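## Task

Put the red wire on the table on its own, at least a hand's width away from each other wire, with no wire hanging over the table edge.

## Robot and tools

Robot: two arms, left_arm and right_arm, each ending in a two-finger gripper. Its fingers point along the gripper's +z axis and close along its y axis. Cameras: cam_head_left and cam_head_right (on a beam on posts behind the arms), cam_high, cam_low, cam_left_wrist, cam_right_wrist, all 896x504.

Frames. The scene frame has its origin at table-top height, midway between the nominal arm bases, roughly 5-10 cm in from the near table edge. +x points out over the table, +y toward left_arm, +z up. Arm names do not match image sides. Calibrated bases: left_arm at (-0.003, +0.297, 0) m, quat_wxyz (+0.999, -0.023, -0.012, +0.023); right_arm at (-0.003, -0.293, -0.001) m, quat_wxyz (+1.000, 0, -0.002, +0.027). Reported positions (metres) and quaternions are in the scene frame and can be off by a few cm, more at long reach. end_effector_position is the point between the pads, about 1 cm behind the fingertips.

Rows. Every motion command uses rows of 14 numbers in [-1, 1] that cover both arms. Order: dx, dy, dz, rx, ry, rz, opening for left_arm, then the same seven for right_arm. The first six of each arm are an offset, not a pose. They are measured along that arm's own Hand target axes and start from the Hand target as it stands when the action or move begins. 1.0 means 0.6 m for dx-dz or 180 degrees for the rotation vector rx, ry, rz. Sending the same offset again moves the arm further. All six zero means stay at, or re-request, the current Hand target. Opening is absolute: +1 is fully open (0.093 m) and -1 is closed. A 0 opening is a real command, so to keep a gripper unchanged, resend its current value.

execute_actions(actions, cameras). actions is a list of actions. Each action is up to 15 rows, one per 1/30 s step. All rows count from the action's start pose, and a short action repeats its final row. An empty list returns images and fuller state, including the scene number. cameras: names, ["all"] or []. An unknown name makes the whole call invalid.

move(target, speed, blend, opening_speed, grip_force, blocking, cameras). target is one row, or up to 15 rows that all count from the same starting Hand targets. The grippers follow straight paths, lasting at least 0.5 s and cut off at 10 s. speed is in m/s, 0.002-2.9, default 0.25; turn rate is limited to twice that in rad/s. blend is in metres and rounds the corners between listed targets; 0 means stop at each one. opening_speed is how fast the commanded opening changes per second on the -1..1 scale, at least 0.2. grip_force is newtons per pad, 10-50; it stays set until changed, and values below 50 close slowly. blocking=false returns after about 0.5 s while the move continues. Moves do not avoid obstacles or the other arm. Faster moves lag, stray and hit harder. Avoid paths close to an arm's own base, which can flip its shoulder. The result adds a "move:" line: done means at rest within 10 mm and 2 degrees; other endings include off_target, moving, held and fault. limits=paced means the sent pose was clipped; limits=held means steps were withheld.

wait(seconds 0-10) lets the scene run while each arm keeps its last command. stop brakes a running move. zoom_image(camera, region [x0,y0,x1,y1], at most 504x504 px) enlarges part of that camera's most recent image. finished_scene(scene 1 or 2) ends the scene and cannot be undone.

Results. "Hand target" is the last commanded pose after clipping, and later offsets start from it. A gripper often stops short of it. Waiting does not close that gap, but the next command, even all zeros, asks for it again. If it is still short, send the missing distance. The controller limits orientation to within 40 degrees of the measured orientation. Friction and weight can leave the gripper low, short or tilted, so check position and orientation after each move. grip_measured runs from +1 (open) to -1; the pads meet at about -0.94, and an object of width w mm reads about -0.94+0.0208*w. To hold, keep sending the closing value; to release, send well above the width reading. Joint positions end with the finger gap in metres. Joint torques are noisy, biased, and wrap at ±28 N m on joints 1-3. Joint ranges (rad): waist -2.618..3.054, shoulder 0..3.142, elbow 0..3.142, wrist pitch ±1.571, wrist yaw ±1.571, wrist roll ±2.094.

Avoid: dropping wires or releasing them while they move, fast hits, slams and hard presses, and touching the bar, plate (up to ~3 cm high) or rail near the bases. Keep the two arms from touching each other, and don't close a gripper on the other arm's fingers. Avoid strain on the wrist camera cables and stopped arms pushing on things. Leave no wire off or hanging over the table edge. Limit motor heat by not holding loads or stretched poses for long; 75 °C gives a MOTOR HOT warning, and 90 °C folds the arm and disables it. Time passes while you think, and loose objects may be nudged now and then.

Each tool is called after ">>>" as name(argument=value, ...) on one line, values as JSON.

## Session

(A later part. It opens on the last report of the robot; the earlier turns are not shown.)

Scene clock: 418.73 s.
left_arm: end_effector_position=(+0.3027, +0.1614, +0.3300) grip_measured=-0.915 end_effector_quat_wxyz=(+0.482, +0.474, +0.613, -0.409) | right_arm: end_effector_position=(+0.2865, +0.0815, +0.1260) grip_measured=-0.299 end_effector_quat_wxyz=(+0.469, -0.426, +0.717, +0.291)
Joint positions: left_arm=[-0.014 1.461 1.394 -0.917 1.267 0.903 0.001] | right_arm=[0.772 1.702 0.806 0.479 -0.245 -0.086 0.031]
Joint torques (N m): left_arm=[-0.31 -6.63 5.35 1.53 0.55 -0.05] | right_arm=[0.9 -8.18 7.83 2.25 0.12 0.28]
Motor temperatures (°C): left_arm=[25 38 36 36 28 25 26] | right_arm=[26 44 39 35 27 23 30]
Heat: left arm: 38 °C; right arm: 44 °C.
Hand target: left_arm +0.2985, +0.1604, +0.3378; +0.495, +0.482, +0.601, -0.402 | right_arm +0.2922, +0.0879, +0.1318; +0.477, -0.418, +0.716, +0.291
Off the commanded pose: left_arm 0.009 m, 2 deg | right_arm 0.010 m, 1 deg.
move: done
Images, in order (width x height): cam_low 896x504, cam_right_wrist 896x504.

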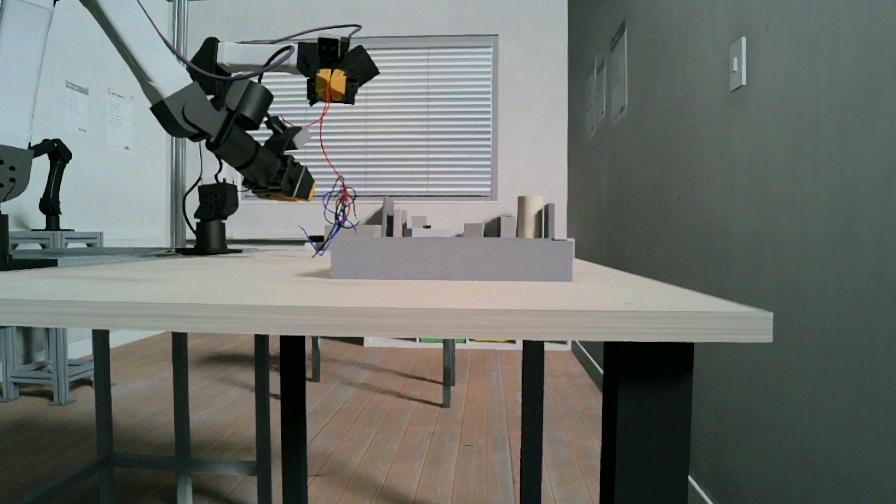

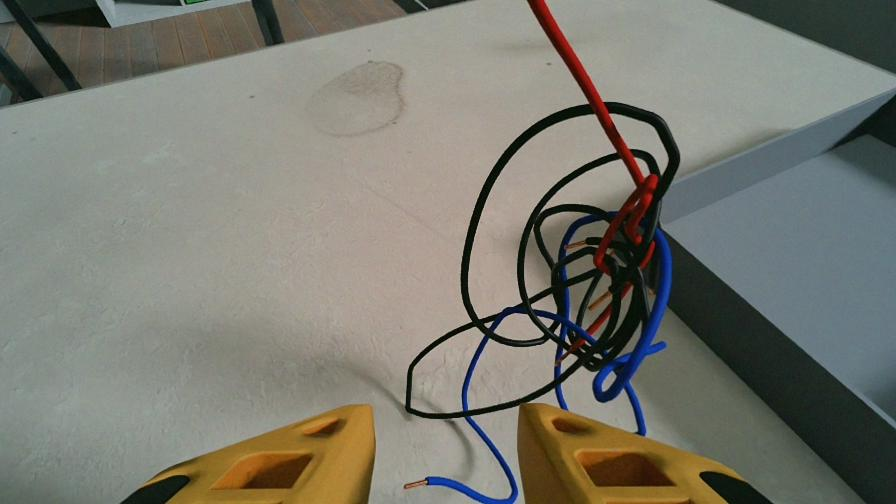

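>>> move(target=[0,0,0,0,0,0,-0.921875,-0.052,-0.075,0.025,0,0,0,-0.6], speed=0.1, cameras=["cam_right_wrist"])

>>> zoom_image(camera="cam_right_wrist", region=[350, 150, 600, 450])

Scene clock: 437.27 s.
left_arm: end_effector_position=(+0.3027, +0.1614, +0.3300) grip_measured=-0.915 end_effector_quat_wxyz=(+0.482, +0.474, +0.613, -0.409) | right_arm: end_effector_position=(+0.3398, +0.0850, +0.1538) grip_measured=-0.599 end_effector_quat_wxyz=(+0.478, -0.412, +0.720, +0.291)
Joint positions: left_arm=[-0.014 1.461 1.394 -0.917 1.267 0.903 0.001] | right_arm=[0.68 1.777 1.013 0.359 -0.309 -0.1 0.016]
Joint torques (N m): left_arm=[-0.29 -6.61 5.39 1.52 0.55 -0.04] | right_arm=[-0.35 -8.99 8.23 2.09 -0.23 0.02]
Heat: left arm: 38 °C; right arm: 47 °C.
Hand target: left_arm +0.2985, +0.1604, +0.3378; +0.495, +0.482, +0.601, -0.402 | right_arm +0.3444, +0.0885, +0.1544; +0.477, -0.418, +0.716, +0.291
Off the commanded pose: left_arm 0.009 m, 2 deg | right_arm 0.006 m, 1 deg.
move: done
Images, in order (width x height): cam_right_wrist 896x504.

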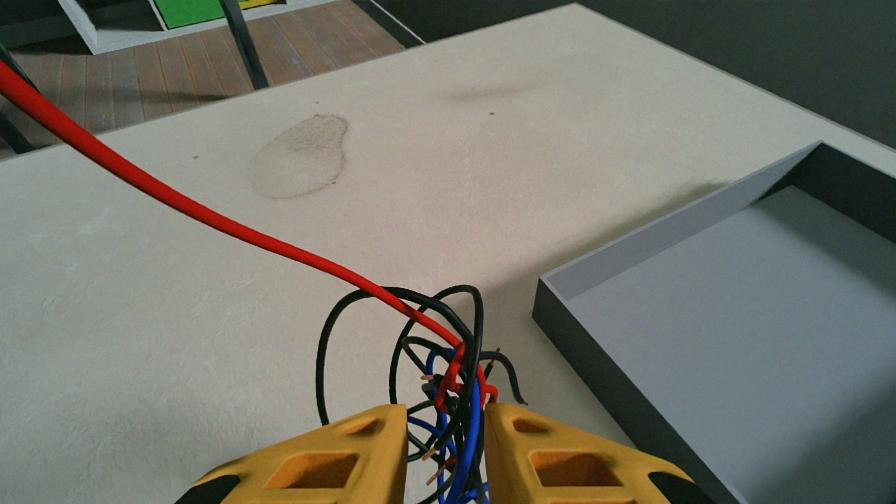

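Scaled by 1.680 from the camera's 896x504 image, which has a finer 1280x720 frame.

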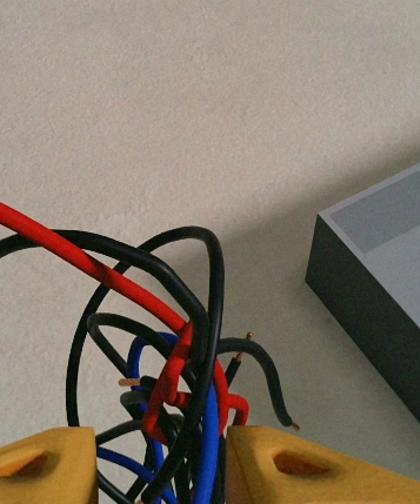

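>>> move(target=[[0,0,0,0,0,0,-0.921875,0.0,0.008,0.0,0,0,0,-0.7],[0,0,0,0,0,0,-0.921875,0.010,0.008,0.05,0,0,0,-0.7]], speed=0.06, cameras=["cam_right_wrist"])

>>> zoom_image(camera="cam_right_wrist", region=[350, 250, 600, 500])

Scene clock: 447.00 s.
left_arm: end_effector_position=(+0.3027, +0.1614, +0.3300) grip_measured=-0.915 end_effector_quat_wxyz=(+0.482, +0.474, +0.613, -0.409) | right_arm: end_effector_position=(+0.3470, +0.1071, +0.1348) grip_measured=-0.699 end_effector_quat_wxyz=(+0.470, -0.420, +0.718, +0.295)
Joint positions: left_arm=[-0.014 1.461 1.394 -0.917 1.267 0.903 0.001] | right_arm=[0.702 1.887 1.08 0.389 -0.309 -0.101 0.012]
Joint torques (N m): left_arm=[-0.29 -6.67 5.37 1.51 0.57 -0.05] | right_arm=[0.88 -9.95 8.4 2.12 0.11 0.23]
Motor temperatures (°C): left_arm=[25 38 36 36 28 25 26] | right_arm=[26 47 44 37 27 23 30]
Heat: left arm: 38 °C; right arm: 47 °C.
Hand target: left_arm +0.2985, +0.1604, +0.3378; +0.495, +0.482, +0.601, -0.402 | right_arm +0.3522, +0.1133, +0.1375; +0.477, -0.418, +0.716, +0.291
Off the commanded pose: left_arm 0.009 m, 2 deg | right_arm 0.009 m, 1 deg.
move: done
Images, in order (width x height): cam_right_wrist 896x504.

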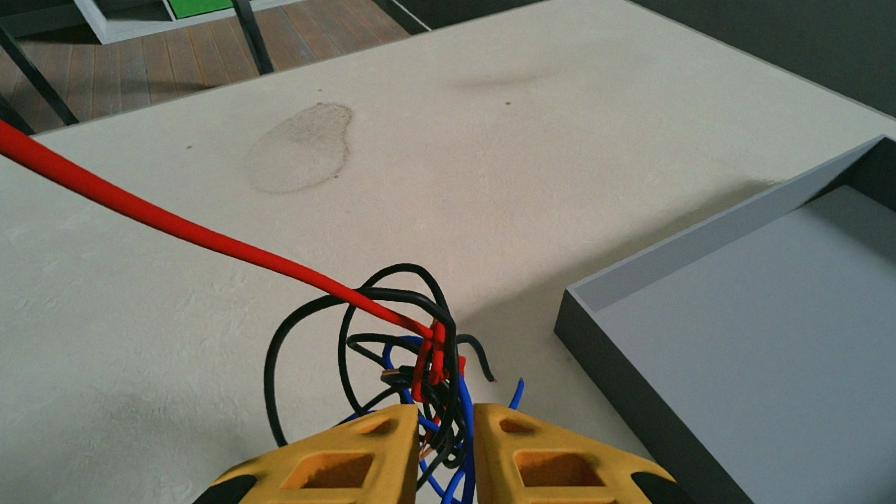

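Scaled by 2.016 from the camera's 896x504 image, which has a finer 1280x720 frame.

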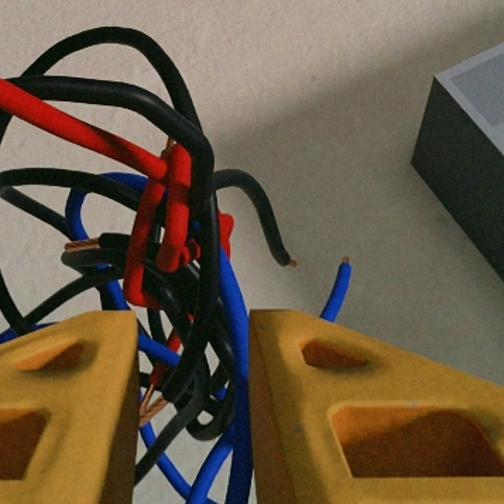

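>>> move(target=[[0,0,0,0,0,0,-0.921875,0.0,0.0,-0.035,0,0,0,-0.7],[0,0,0,0,0,0,-0.921875,-0.012,0.018,-0.03,0,0,0,-0.7],[0,0,0,0,0,0,-0.921875,-0.012,0.018,0.034,0,0,0,-0.7]], speed=0.06, cameras=["cam_right_wrist"])

>>> zoom_image(camera="cam_right_wrist", region=[350, 250, 600, 500])

Scene clock: 454.80 s.
left_arm: end_effector_position=(+0.3027, +0.1614, +0.3300) grip_measured=-0.915 end_effector_quat_wxyz=(+0.482, +0.474, +0.613, -0.409) | right_arm: end_effector_position=(+0.3486, +0.1314, +0.1349) grip_measured=-0.699 end_effector_quat_wxyz=(+0.473, -0.425, +0.714, +0.292)
Joint positions: left_arm=[-0.014 1.461 1.394 -0.917 1.267 0.903 0.001] | right_arm=[0.743 1.947 1.161 0.376 -0.271 -0.098 0.012]
Joint torques (N m): left_arm=[-0.28 -6.58 5.38 1.51 0.57 -0.04] | right_arm=[1.02 -10.66 8.2 2.16 0.11 0.23]
Heat: left arm: 38 °C; right arm: 49 °C.
Hand target: left_arm +0.2985, +0.1604, +0.3378; +0.495, +0.482, +0.601, -0.402 | right_arm +0.3531, +0.1375, +0.1368; +0.477, -0.418, +0.716, +0.291
Off the commanded pose: left_arm 0.009 m, 2 deg | right_arm 0.008 m, 1 deg.
move: done
Images, in order (width x height): cam_right_wrist 896x504.

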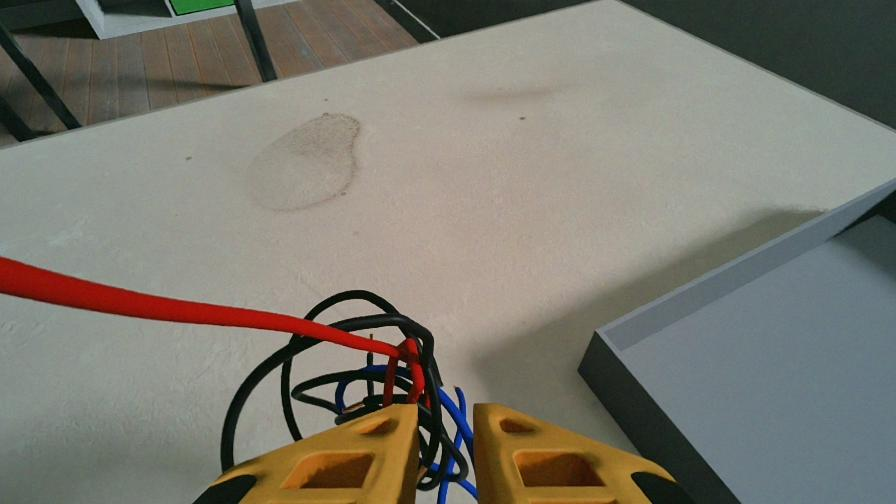

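Scaled by 2.016 from the camera's 896x504 image, which has a finer 1280x720 frame.

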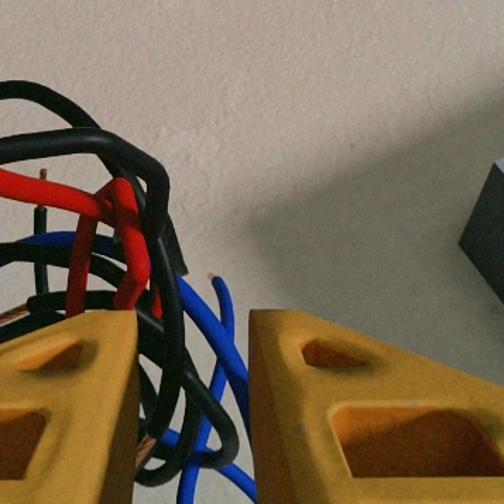

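>>> move(target=[[0,0,0,0,0,0,-0.921875,0.0,0.0,-0.15,0,0,0,-0.7],[0.2,0,0.04,0,0,0,-0.921875,-0.17,-0.03,-0.27,0,0.1,0,-0.5],[0.2,0.0,0.04,0,0,0,-0.921875,-0.17,-0.03,-0.27,0,0.1,0,-0.5]], speed=0.15, cameras=["cam_right_wrist","cam_left_wrist","cam_low","cam_high"])

>>> zoom_image(camera="cam_right_wrist", region=[300, 50, 650, 350])

Scene clock: 467.57 s.
left_arm: end_effector_position=(+0.2969, +0.1583, +0.2143) grip_measured=-0.915 end_effector_quat_wxyz=(+0.489, +0.483, +0.605, -0.402) | right_arm: end_effector_position=(+0.3131, +0.0288, +0.2865) grip_measured=-0.501 end_effector_quat_wxyz=(+0.355, -0.455, +0.786, +0.223)
Joint positions: left_arm=[-0.004 1.457 0.93 -0.475 1.272 0.953 0.001] | right_arm=[0.627 1.625 1.661 -0.786 -0.306 -0.234 0.021]
Joint torques (N m): left_arm=[0.28 -4.55 5.3 1.5 0.61 -0.11] | right_arm=[-0.49 -8.4 8.62 1.67 -0.24 -0.01]
Heat: left arm: 38 °C; right arm: 50 °C.
Hand target: left_arm +0.2981, +0.1591, +0.2156; +0.495, +0.482, +0.600, -0.402 | right_arm +0.3174, +0.0294, +0.2917; +0.359, -0.458, +0.782, +0.222
Off the commanded pose: left_arm 0.002 m, 1 deg | right_arm 0.007 m, 1 deg.
move: done
Images, in order (width x height): cam_high 896x504, cam_low 896x504, cam_left_wrist 896x504, cam_right_wrist 896x504.

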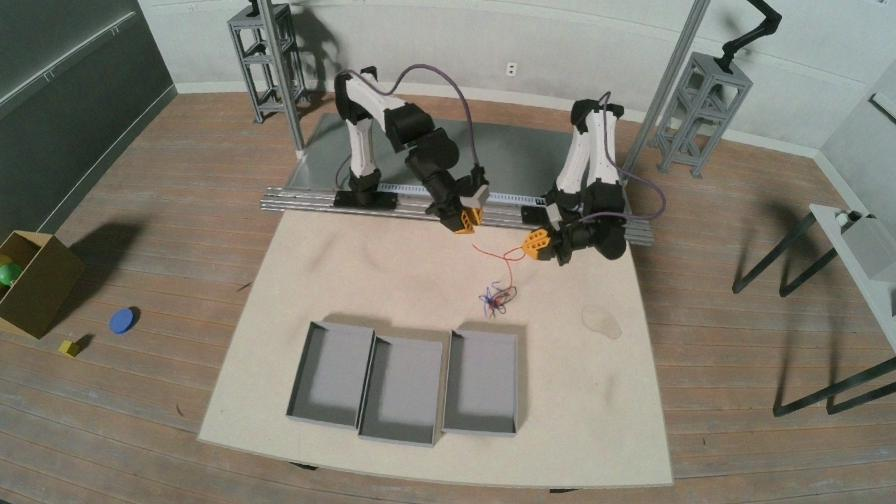

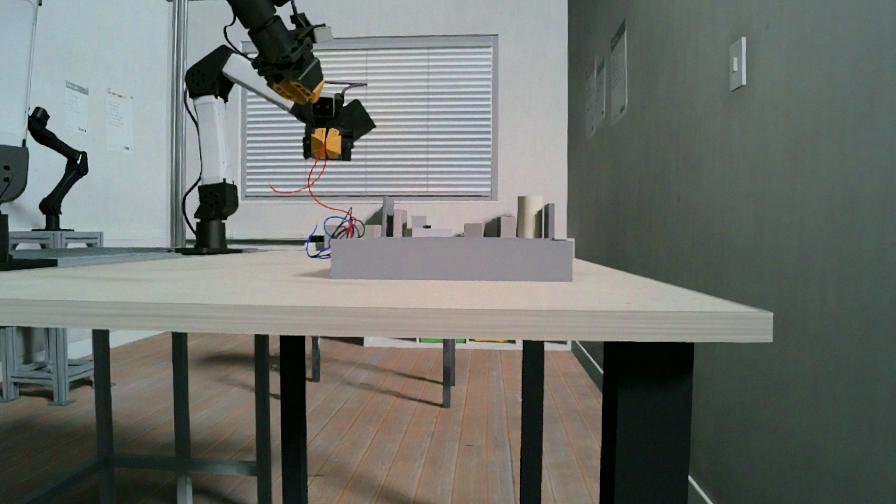

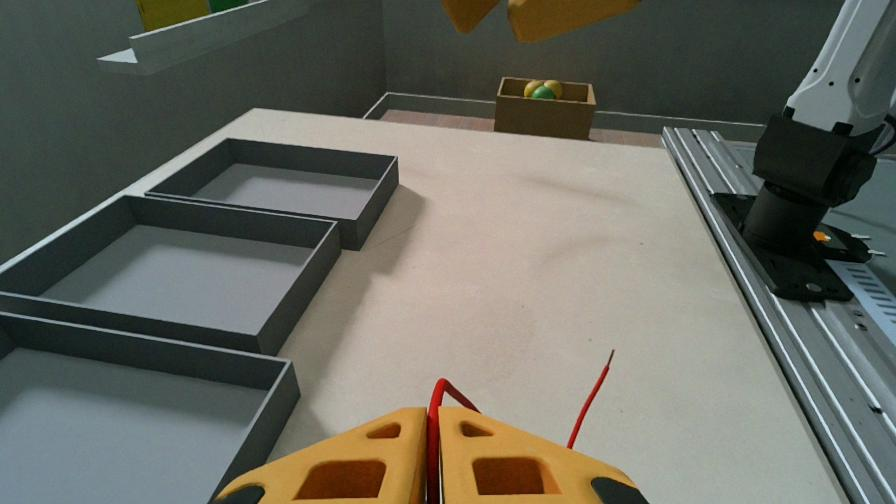

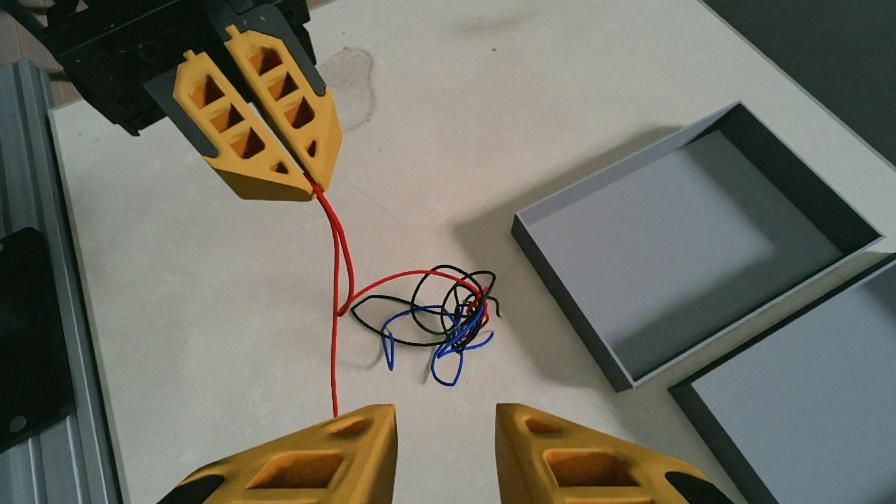

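Scaled by 1.440 from the camera's 896x504 image, which has a finer 1280x720 frame.

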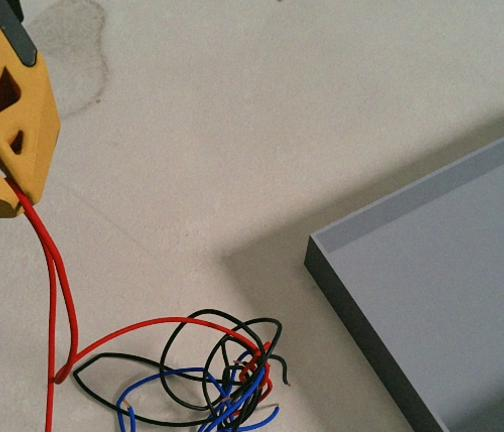

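>>> zoom_image(camera="cam_right_wrist", region=[400, 250, 520, 390])

Scaled by 3.600 from the camera's 896x504 image, which has a finer 1280x720 frame.

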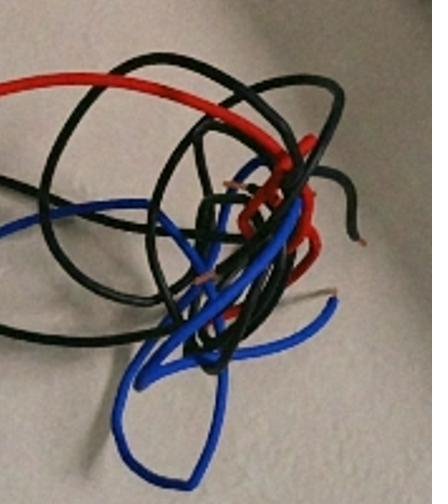

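>>> move(target=[0,0,0,0,0,0,-0.921875,0.136,-0.043,0.248,0,0.11,0,-0.6], speed=0.15, cameras=["cam_right_wrist","cam_low"])

>>> zoom_image(camera="cam_right_wrist", region=[250, 200, 600, 500])

Scene clock: 483.90 s.
left_arm: end_effector_position=(+0.2969, +0.1583, +0.2143) grip_measured=-0.915 end_effector_quat_wxyz=(+0.489, +0.483, +0.605, -0.402) | right_arm: end_effector_position=(+0.3646, +0.0682, +0.1312) grip_measured=-0.599 end_effector_quat_wxyz=(+0.215, -0.482, +0.837, +0.147)
Joint positions: left_arm=[-0.004 1.457 0.93 -0.475 1.272 0.953 0.001] | right_arm=[0.656 2.086 1.839 -0.836 -0.204 -0.284 0.016]
Joint torques (N m): left_arm=[0.28 -4.51 5.3 1.49 0.62 -0.1] | right_arm=[0.85 -12.68 8.18 1.2 -0.01 0.09]
Heat: left arm: 38 °C; right arm: 50 °C.
Hand target: left_arm +0.2981, +0.1591, +0.2156; +0.495, +0.482, +0.600, -0.402 | right_arm +0.3672, +0.0721, +0.1331; +0.220, -0.490, +0.832, +0.140
Off the commanded pose: left_arm 0.002 m, 1 deg | right_arm 0.005 m, 1 deg.
move: done
Images, in order (width x height): cam_low 896x504, cam_right_wrist 896x504.

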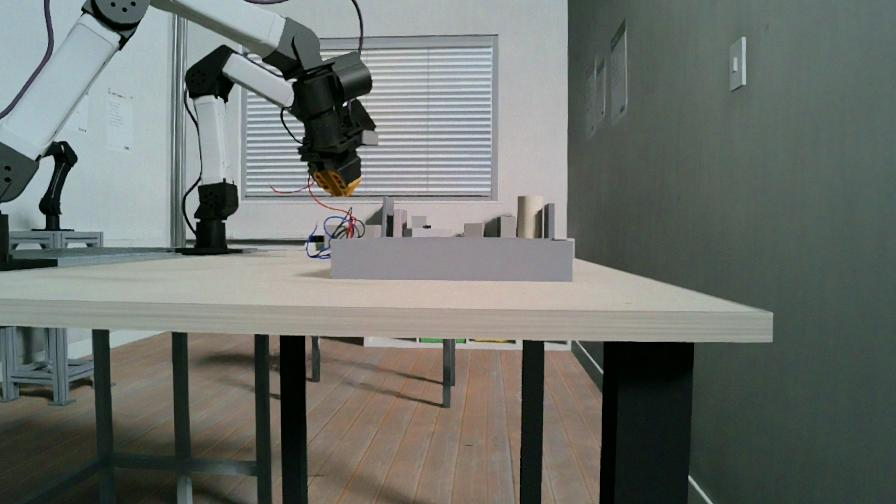

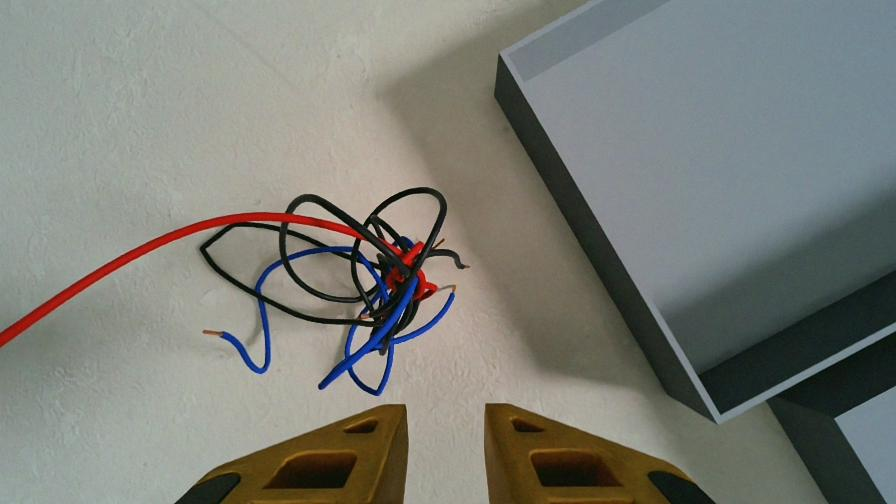

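Scaled by 1.440 from the camera's 896x504 image, which has a finer 1280x720 frame.

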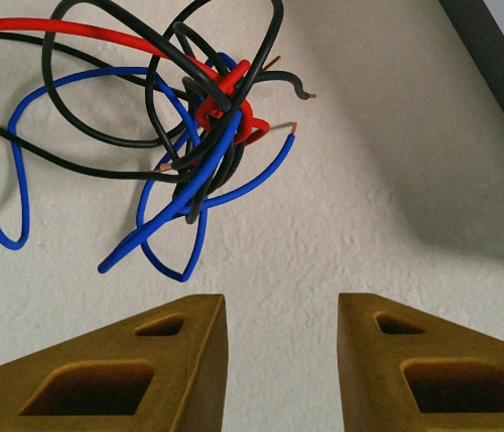

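>>> zoom_image(camera="cam_right_wrist", region=[360, 210, 480, 330])

Scaled by 4.200 from the camera's 896x504 image, which has a finer 1280x720 frame.

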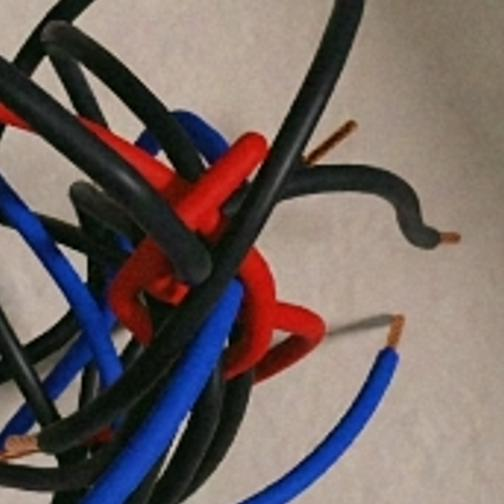

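>>> move(target=[0,0,0,0,0,0,-0.921875,0.018,0.003,0.083,0,0,0,-0.7], speed=0.08, cameras=["cam_right_wrist","cam_low"])

>>> zoom_image(camera="cam_right_wrist", region=[350, 240, 550, 440])

>>> zoom_image(camera="cam_low", region=[280, 150, 420, 270])

Scene clock: 501.53 s.
left_arm: end_effector_position=(+0.2969, +0.1583, +0.2143) grip_measured=-0.915 end_effector_quat_wxyz=(+0.489, +0.483, +0.605, -0.402) | right_arm: end_effector_position=(+0.3743, +0.0868, +0.0981) grip_measured=-0.699 end_effector_quat_wxyz=(+0.228, -0.488, +0.829, +0.147)
Joint positions: left_arm=[-0.004 1.457 0.93 -0.475 1.272 0.953 0.001] | right_arm=[0.674 2.155 1.802 -0.702 -0.195 -0.284 0.012]
Joint torques (N m): left_arm=[0.27 -4.57 5.29 1.48 0.63 -0.1] | right_arm=[0.72 -13.26 5.26 1.43 0.04 0.14]
Motor temperatures (°C): left_arm=[25 38 37 35 28 25 26] | right_arm=[26 53 45 35 27 23 30]
Heat: left arm: 38 °C; right arm: 53 °C.
Hand target: left_arm +0.2981, +0.1591, +0.2156; +0.495, +0.482, +0.600, -0.402 | right_arm +0.3724, +0.0871, +0.0847; +0.220, -0.490, +0.832, +0.140
Off the commanded pose: left_arm 0.002 m, 1 deg | right_arm 0.014 m, 1 deg.
move: off_target (right_arm)
Images, in order (width x height): cam_low 896x504, cam_right_wrist 896x504.

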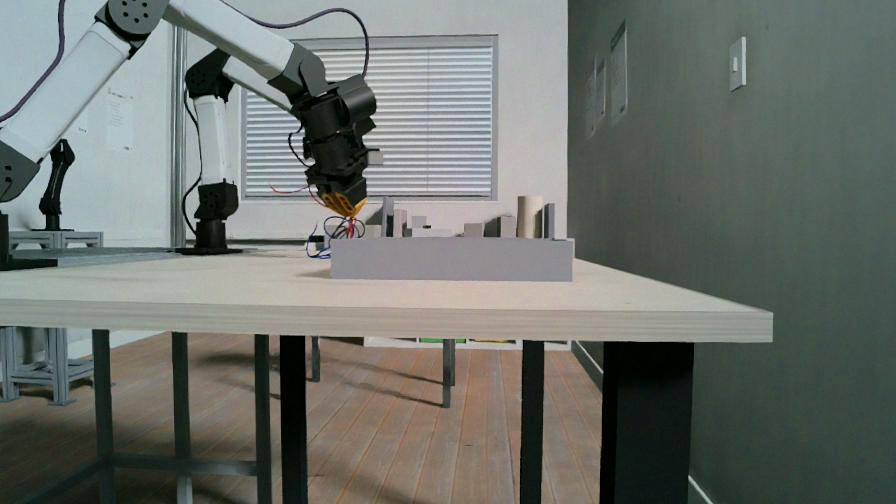

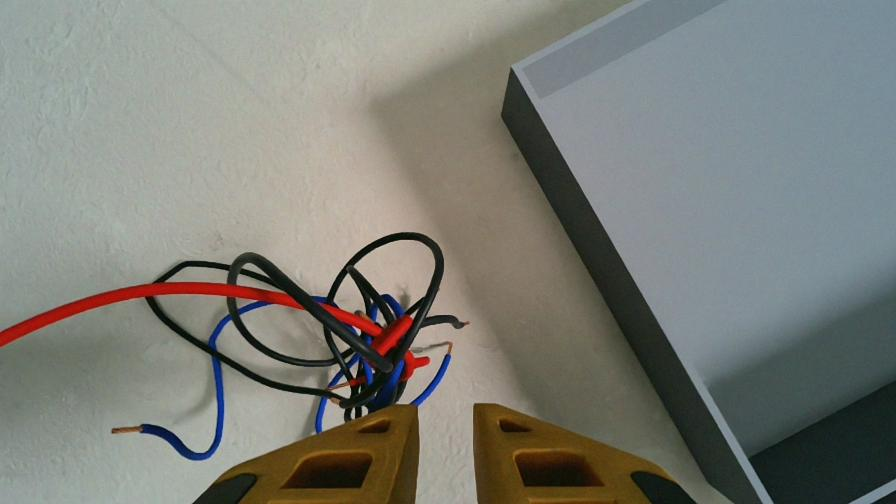

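Scaled by 2.520 from the camera's 896x504 image, which has a finer 1280x720 frame.

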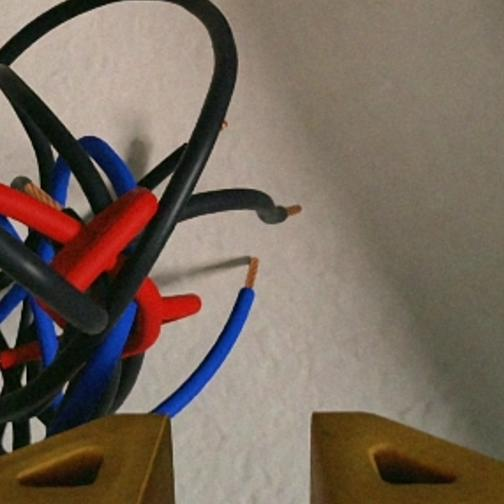

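Scaled by 3.600 from the camera's 896x504 image, which has a finer 1280x720 frame.

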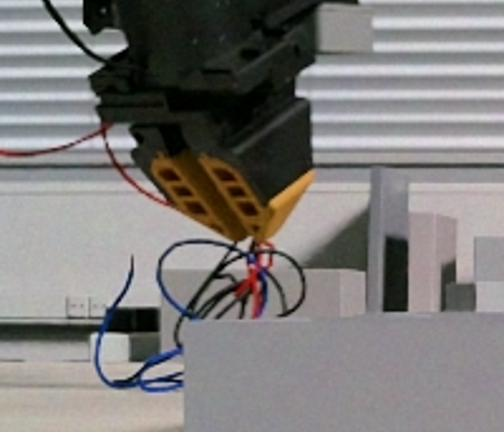

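>>> move(target=[[0,0,0,0,0,0,-0.921875,0.0,0.009,0.0,0,0,0,-0.72],[0,0,0,0,0,0,-0.921875,0.007,0.009,0.058,0,0,0,-0.72]], speed=0.06, cameras=["cam_right_wrist","cam_low"])

>>> zoom_image(camera="cam_right_wrist", region=[350, 300, 550, 500])

>>> zoom_image(camera="cam_low", region=[280, 150, 420, 270])

Scene clock: 509.10 s.
left_arm: end_effector_position=(+0.2969, +0.1583, +0.2143) grip_measured=-0.915 end_effector_quat_wxyz=(+0.489, +0.483, +0.605, -0.402) | right_arm: end_effector_position=(+0.3783, +0.1031, +0.0721) grip_measured=-0.719 end_effector_quat_wxyz=(+0.237, -0.492, +0.824, +0.148)
Joint positions: left_arm=[-0.004 1.457 0.93 -0.474 1.272 0.953 0.001] | right_arm=[0.695 2.215 1.786 -0.605 -0.185 -0.277 0.011]
Joint torques (N m): left_arm=[0.27 -4.53 5.33 1.49 0.61 -0.09] | right_arm=[1.1 -12.82 5.27 1.4 0.06 0.28]
Motor temperatures (°C): left_arm=[25 38 37 35 28 25 26] | right_arm=[26 55 44 35 27 23 30]
Heat: left arm: 38 °C; right arm: 55 °C.
Hand target: left_arm +0.2981, +0.1591, +0.2156; +0.495, +0.482, +0.600, -0.402 | right_arm +0.3739, +0.1023, +0.0526; +0.220, -0.490, +0.832, +0.140
Off the commanded pose: left_arm 0.002 m, 1 deg | right_arm 0.020 m, 2 deg.
move: off_target (right_arm)
Images, in order (width x height): cam_low 896x504, cam_right_wrist 896x504.

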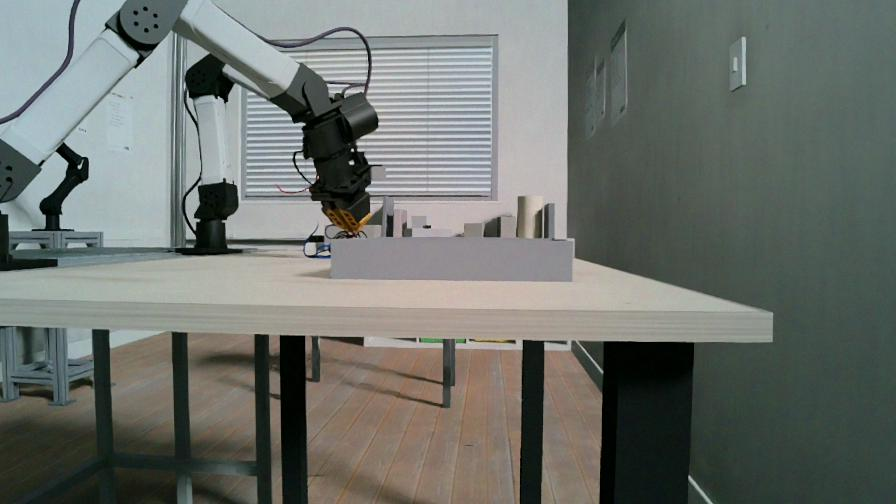

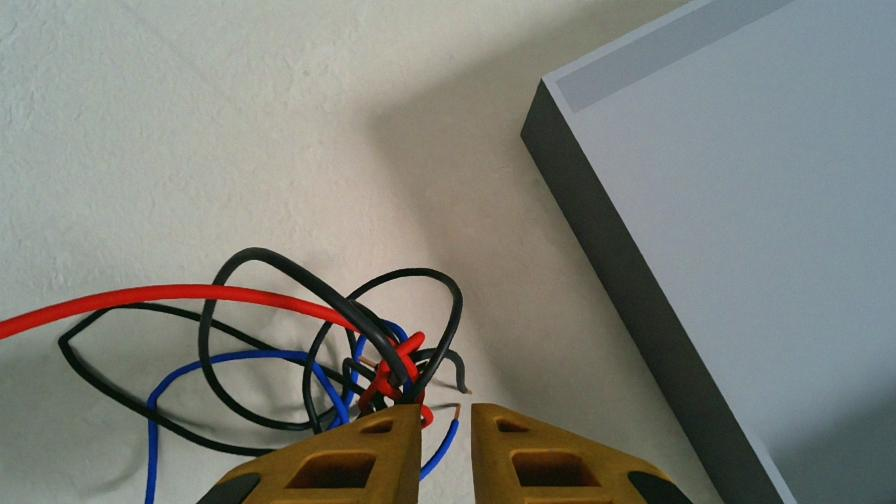

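Scaled by 2.520 from the camera's 896x504 image, which has a finer 1280x720 frame.

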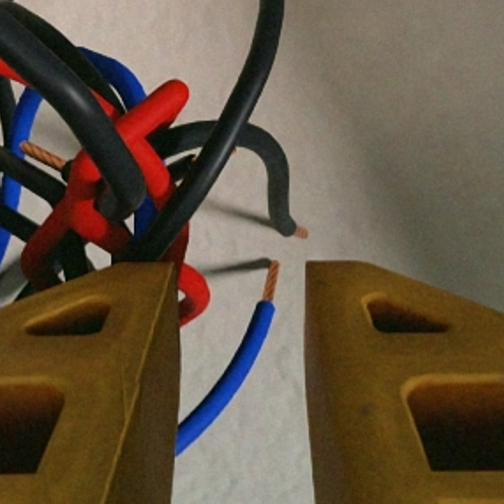

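Scaled by 3.600 from the camera's 896x504 image, which has a finer 1280x720 frame.

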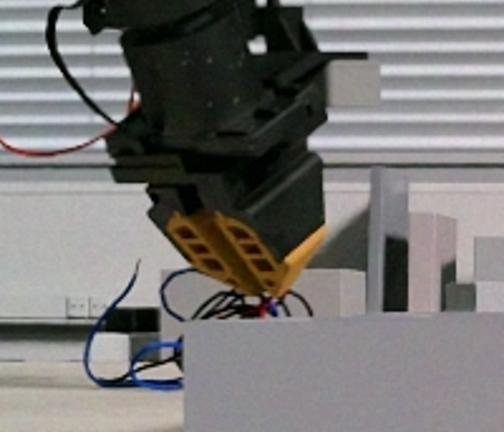

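>>> move(target=[0,0,0,0,0,0,-0.921875,0.0,0.007,0.03,0,0,0,-0.72], speed=0.06, cameras=["cam_right_wrist"])

>>> zoom_image(camera="cam_right_wrist", region=[350, 300, 550, 500])

Scene clock: 512.87 s.
left_arm: end_effector_position=(+0.2969, +0.1583, +0.2143) grip_measured=-0.915 end_effector_quat_wxyz=(+0.489, +0.483, +0.605, -0.402) | right_arm: end_effector_position=(+0.3816, +0.1126, +0.0583) grip_measured=-0.719 end_effector_quat_wxyz=(+0.244, -0.490, +0.824, +0.147)
Joint positions: left_arm=[-0.004 1.457 0.93 -0.474 1.272 0.953 0.001] | right_arm=[0.706 2.253 1.786 -0.552 -0.174 -0.264 0.011]
Joint torques (N m): left_arm=[0.28 -4.56 5.31 1.48 0.61 -0.1] | right_arm=[1.47 -12.7 5.94 1.27 0.03 0.27]
Motor temperatures (°C): left_arm=[25 37 37 35 28 25 26] | right_arm=[26 55 44 35 27 23 30]
Heat: left arm: 37 °C; right arm: 55 °C.
Hand target: left_arm +0.2981, +0.1591, +0.2156; +0.495, +0.482, +0.600, -0.402 | right_arm +0.3743, +0.1123, +0.0370; +0.220, -0.490, +0.832, +0.140
Off the commanded pose: left_arm 0.002 m, 1 deg | right_arm 0.022 m, 3 deg.
move: off_target (right_arm)
Images, in order (width x height): cam_right_wrist 896x504.

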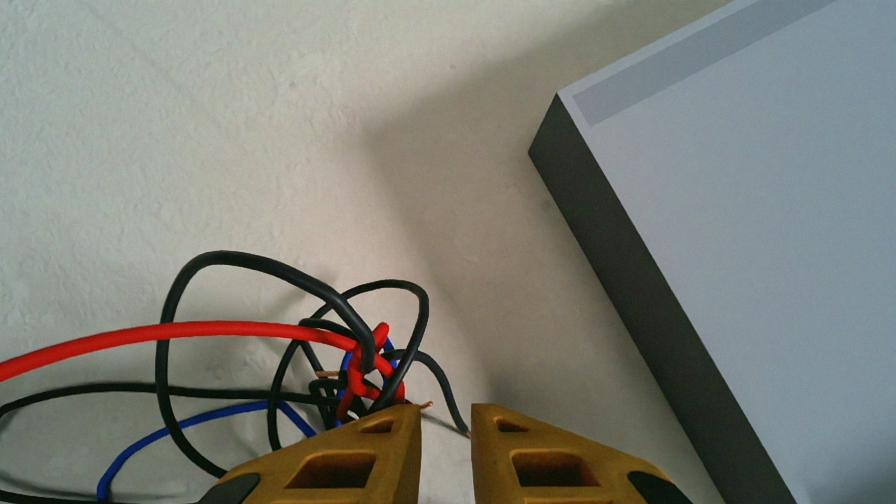

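Scaled by 2.520 from the camera's 896x504 image, which has a finer 1280x720 frame.

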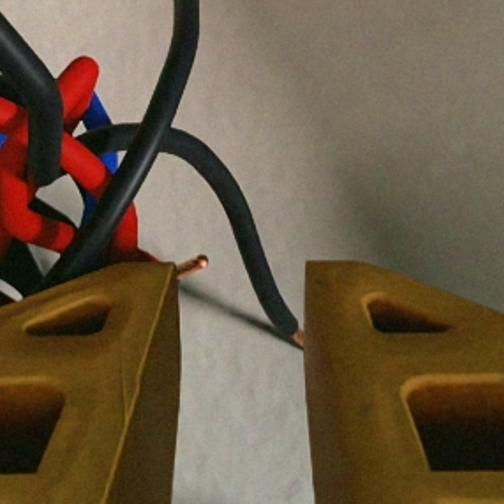

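>>> move(target=[0,0,0,0,0,0,-0.921875,0.0,-0.04,-0.12,0,0,0,-0.72], speed=0.1, cameras=["cam_right_wrist"])

>>> zoom_image(camera="cam_right_wrist", region=[260, 200, 460, 400])

Scene clock: 517.43 s.
left_arm: end_effector_position=(+0.2969, +0.1583, +0.2143) grip_measured=-0.915 end_effector_quat_wxyz=(+0.489, +0.483, +0.605, -0.402) | right_arm: end_effector_position=(+0.3791, +0.0685, +0.0815) grip_measured=-0.719 end_effector_quat_wxyz=(+0.207, -0.485, +0.840, +0.131)
Joint positions: left_arm=[-0.004 1.457 0.93 -0.474 1.272 0.953 0.001] | right_arm=[0.646 2.17 1.786 -0.726 -0.183 -0.305 0.011]
Joint torques (N m): left_arm=[0.31 -4.51 5.33 1.49 0.62 -0.1] | right_arm=[-0.09 -18.25 6.3 1.21 -0.26 -0.04]
Motor temperatures (°C): left_arm=[25 37 37 35 28 25 26] | right_arm=[26 57 44 35 27 23 30]
Heat: left arm: 37 °C; right arm: 57 °C.
Hand target: left_arm +0.2981, +0.1591, +0.2156; +0.495, +0.482, +0.600, -0.402 | right_arm +0.3789, +0.0685, +0.0990; +0.220, -0.490, +0.832, +0.140
Off the commanded pose: left_arm 0.002 m, 1 deg | right_arm 0.017 m, 2 deg.
move: off_target (right_arm)
Images, in order (width x height): cam_right_wrist 896x504.

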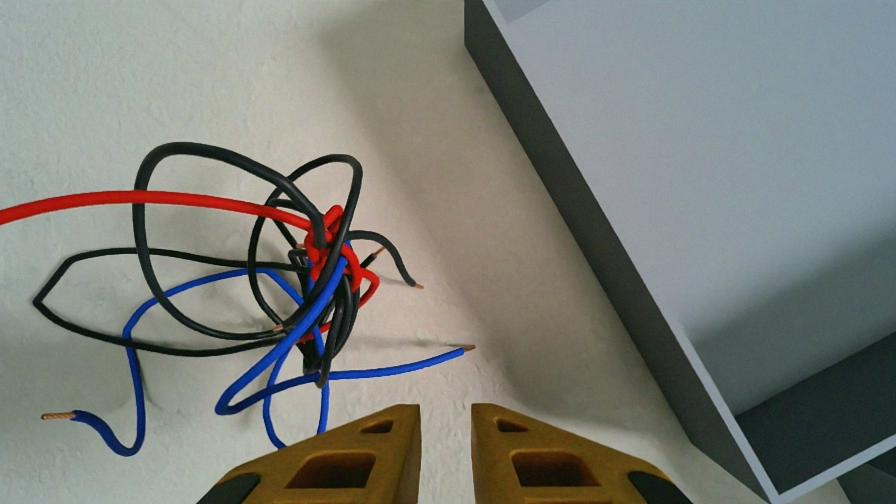

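Scaled by 2.520 from the camera's 896x504 image, which has a finer 1280x720 frame.

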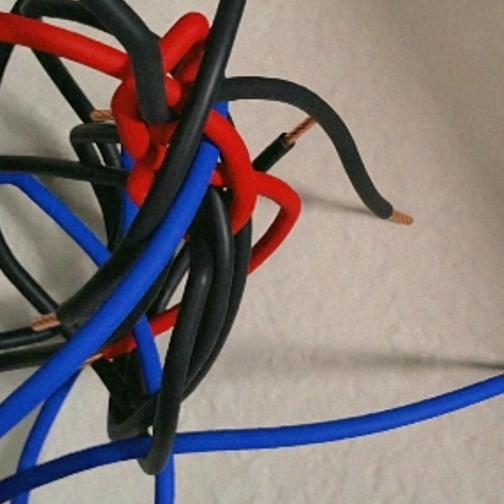

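>>> move(target=[[0,0,0,0,0,0,-0.921875,0.0,0.0,-0.04,0,0,0.25,-0.52],[0,0,0,0,0,0,-0.921875,-0.009,0.03,0.013,0,0,0.5,-0.52]], speed=0.1, blend=[0.01,0], cameras=["cam_right_wrist","cam_low"])

>>> zoom_image(camera="cam_right_wrist", region=[300, 200, 560, 460])

Scene clock: 542.23 s.
left_arm: end_effector_position=(+0.2969, +0.1583, +0.2143) grip_measured=-0.915 end_effector_quat_wxyz=(+0.489, +0.483, +0.605, -0.402) | right_arm: end_effector_position=(+0.3674, +0.0826, +0.1052) grip_measured=-0.521 end_effector_quat_wxyz=(+0.057, +0.236, +0.934, +0.262)
Joint positions: left_arm=[-0.004 1.457 0.93 -0.474 1.272 0.953 0.001] | right_arm=[0.677 2.125 1.786 -0.723 -0.193 1.276 0.02]
Joint torques (N m): left_arm=[0.24 -4.57 5.3 1.49 0.63 -0.09] | right_arm=[1.2 -12.77 5.91 1.37 0.03 0.21]
Motor temperatures (°C): left_arm=[25 37 37 35 28 25 26] | right_arm=[26 67 44 34 27 23 30]
Heat: left arm: 37 °C; right arm: 67 °C.
Hand target: left_arm +0.2981, +0.1591, +0.2156; +0.495, +0.482, +0.600, -0.402 | right_arm +0.3672, +0.0847, +0.0953; +0.056, +0.242, +0.935, +0.254
Off the commanded pose: left_arm 0.002 m, 1 deg | right_arm 0.010 m, 1 deg.
move: done
Images, in order (width x height): cam_low 896x504, cam_right_wrist 896x504.

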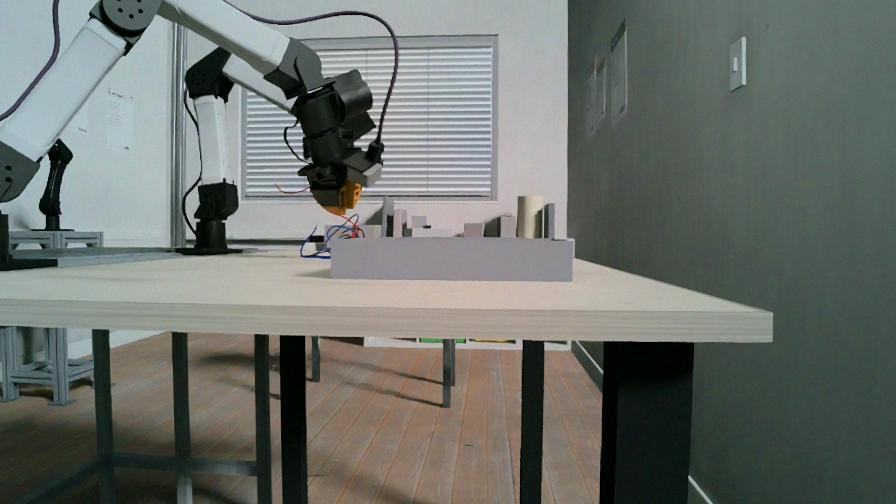

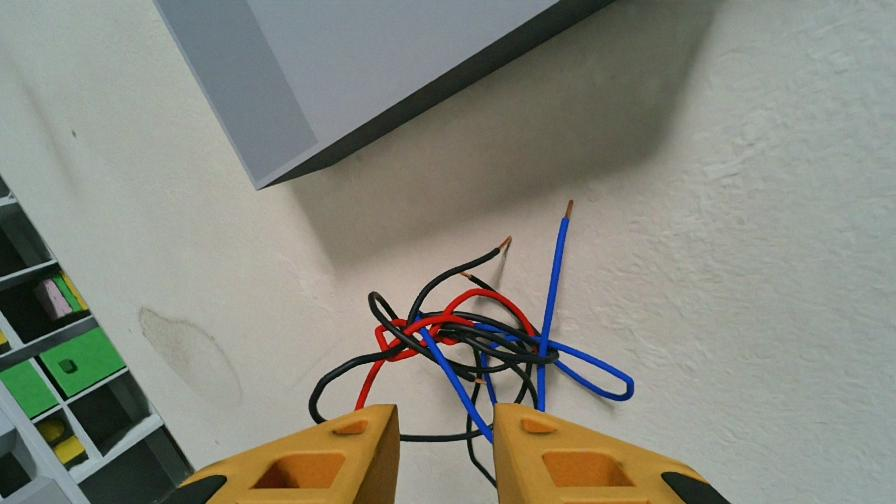

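Scaled by 1.938 from the camera's 896x504 image, which has a finer 1280x720 frame.

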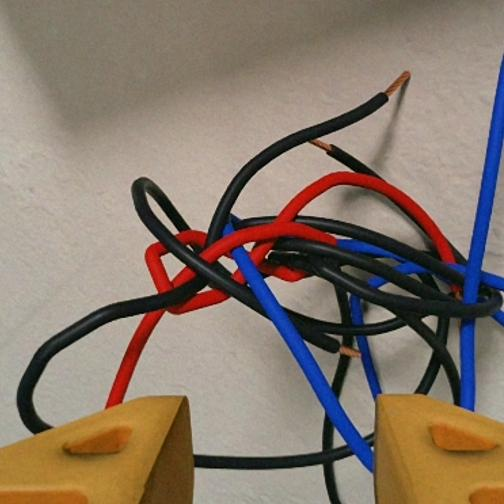

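>>> move(target=[0,0,0,0,0,0,-0.921875,0.001,-0.021,0.125,0,0,0,-0.52], speed=0.1, cameras=["cam_right_wrist"])

>>> zoom_image(camera="cam_right_wrist", region=[300, 240, 560, 500])

Scene clock: 554.97 s.
left_arm: end_effector_position=(+0.2969, +0.1583, +0.2143) grip_measured=-0.915 end_effector_quat_wxyz=(+0.489, +0.483, +0.605, -0.402) | right_arm: end_effector_position=(+0.3860, +0.1104, +0.0458) grip_measured=-0.521 end_effector_quat_wxyz=(+0.067, +0.236, +0.929, +0.277)
Joint positions: left_arm=[-0.004 1.457 0.93 -0.474 1.272 0.953 0.001] | right_arm=[0.696 2.274 1.771 -0.519 -0.182 1.297 0.02]
Joint torques (N m): left_arm=[0.31 -4.56 5.34 1.5 0.62 -0.1] | right_arm=[1.25 -12.79 5.35 1.23 0.06 0.27]
Motor temperatures (°C): left_arm=[25 37 37 35 28 25 26] | right_arm=[26 67 43 34 27 23 30]
Heat: left arm: 37 °C; right arm: 67 °C.
Hand target: left_arm +0.2981, +0.1591, +0.2156; +0.495, +0.482, +0.600, -0.402 | right_arm +0.3785, +0.1091, +0.0241; +0.056, +0.242, +0.935, +0.254
Off the commanded pose: left_arm 0.002 m, 1 deg | right_arm 0.023 m, 3 deg.
move: off_target (right_arm)
Images, in order (width x height): cam_right_wrist 896x504.

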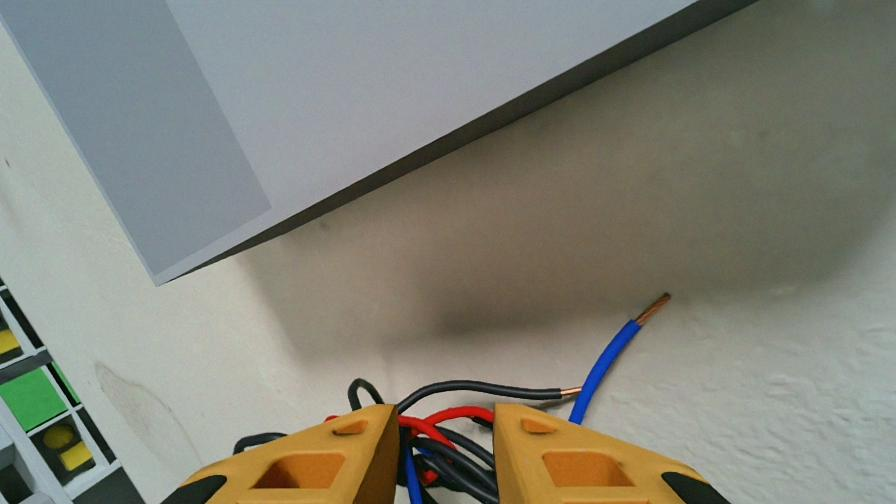

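Scaled by 1.938 from the camera's 896x504 image, which has a finer 1280x720 frame.

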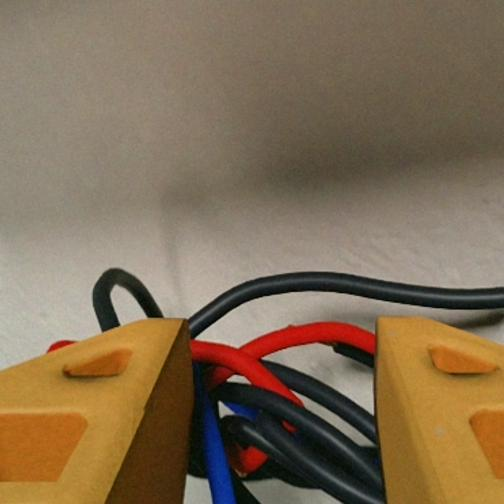

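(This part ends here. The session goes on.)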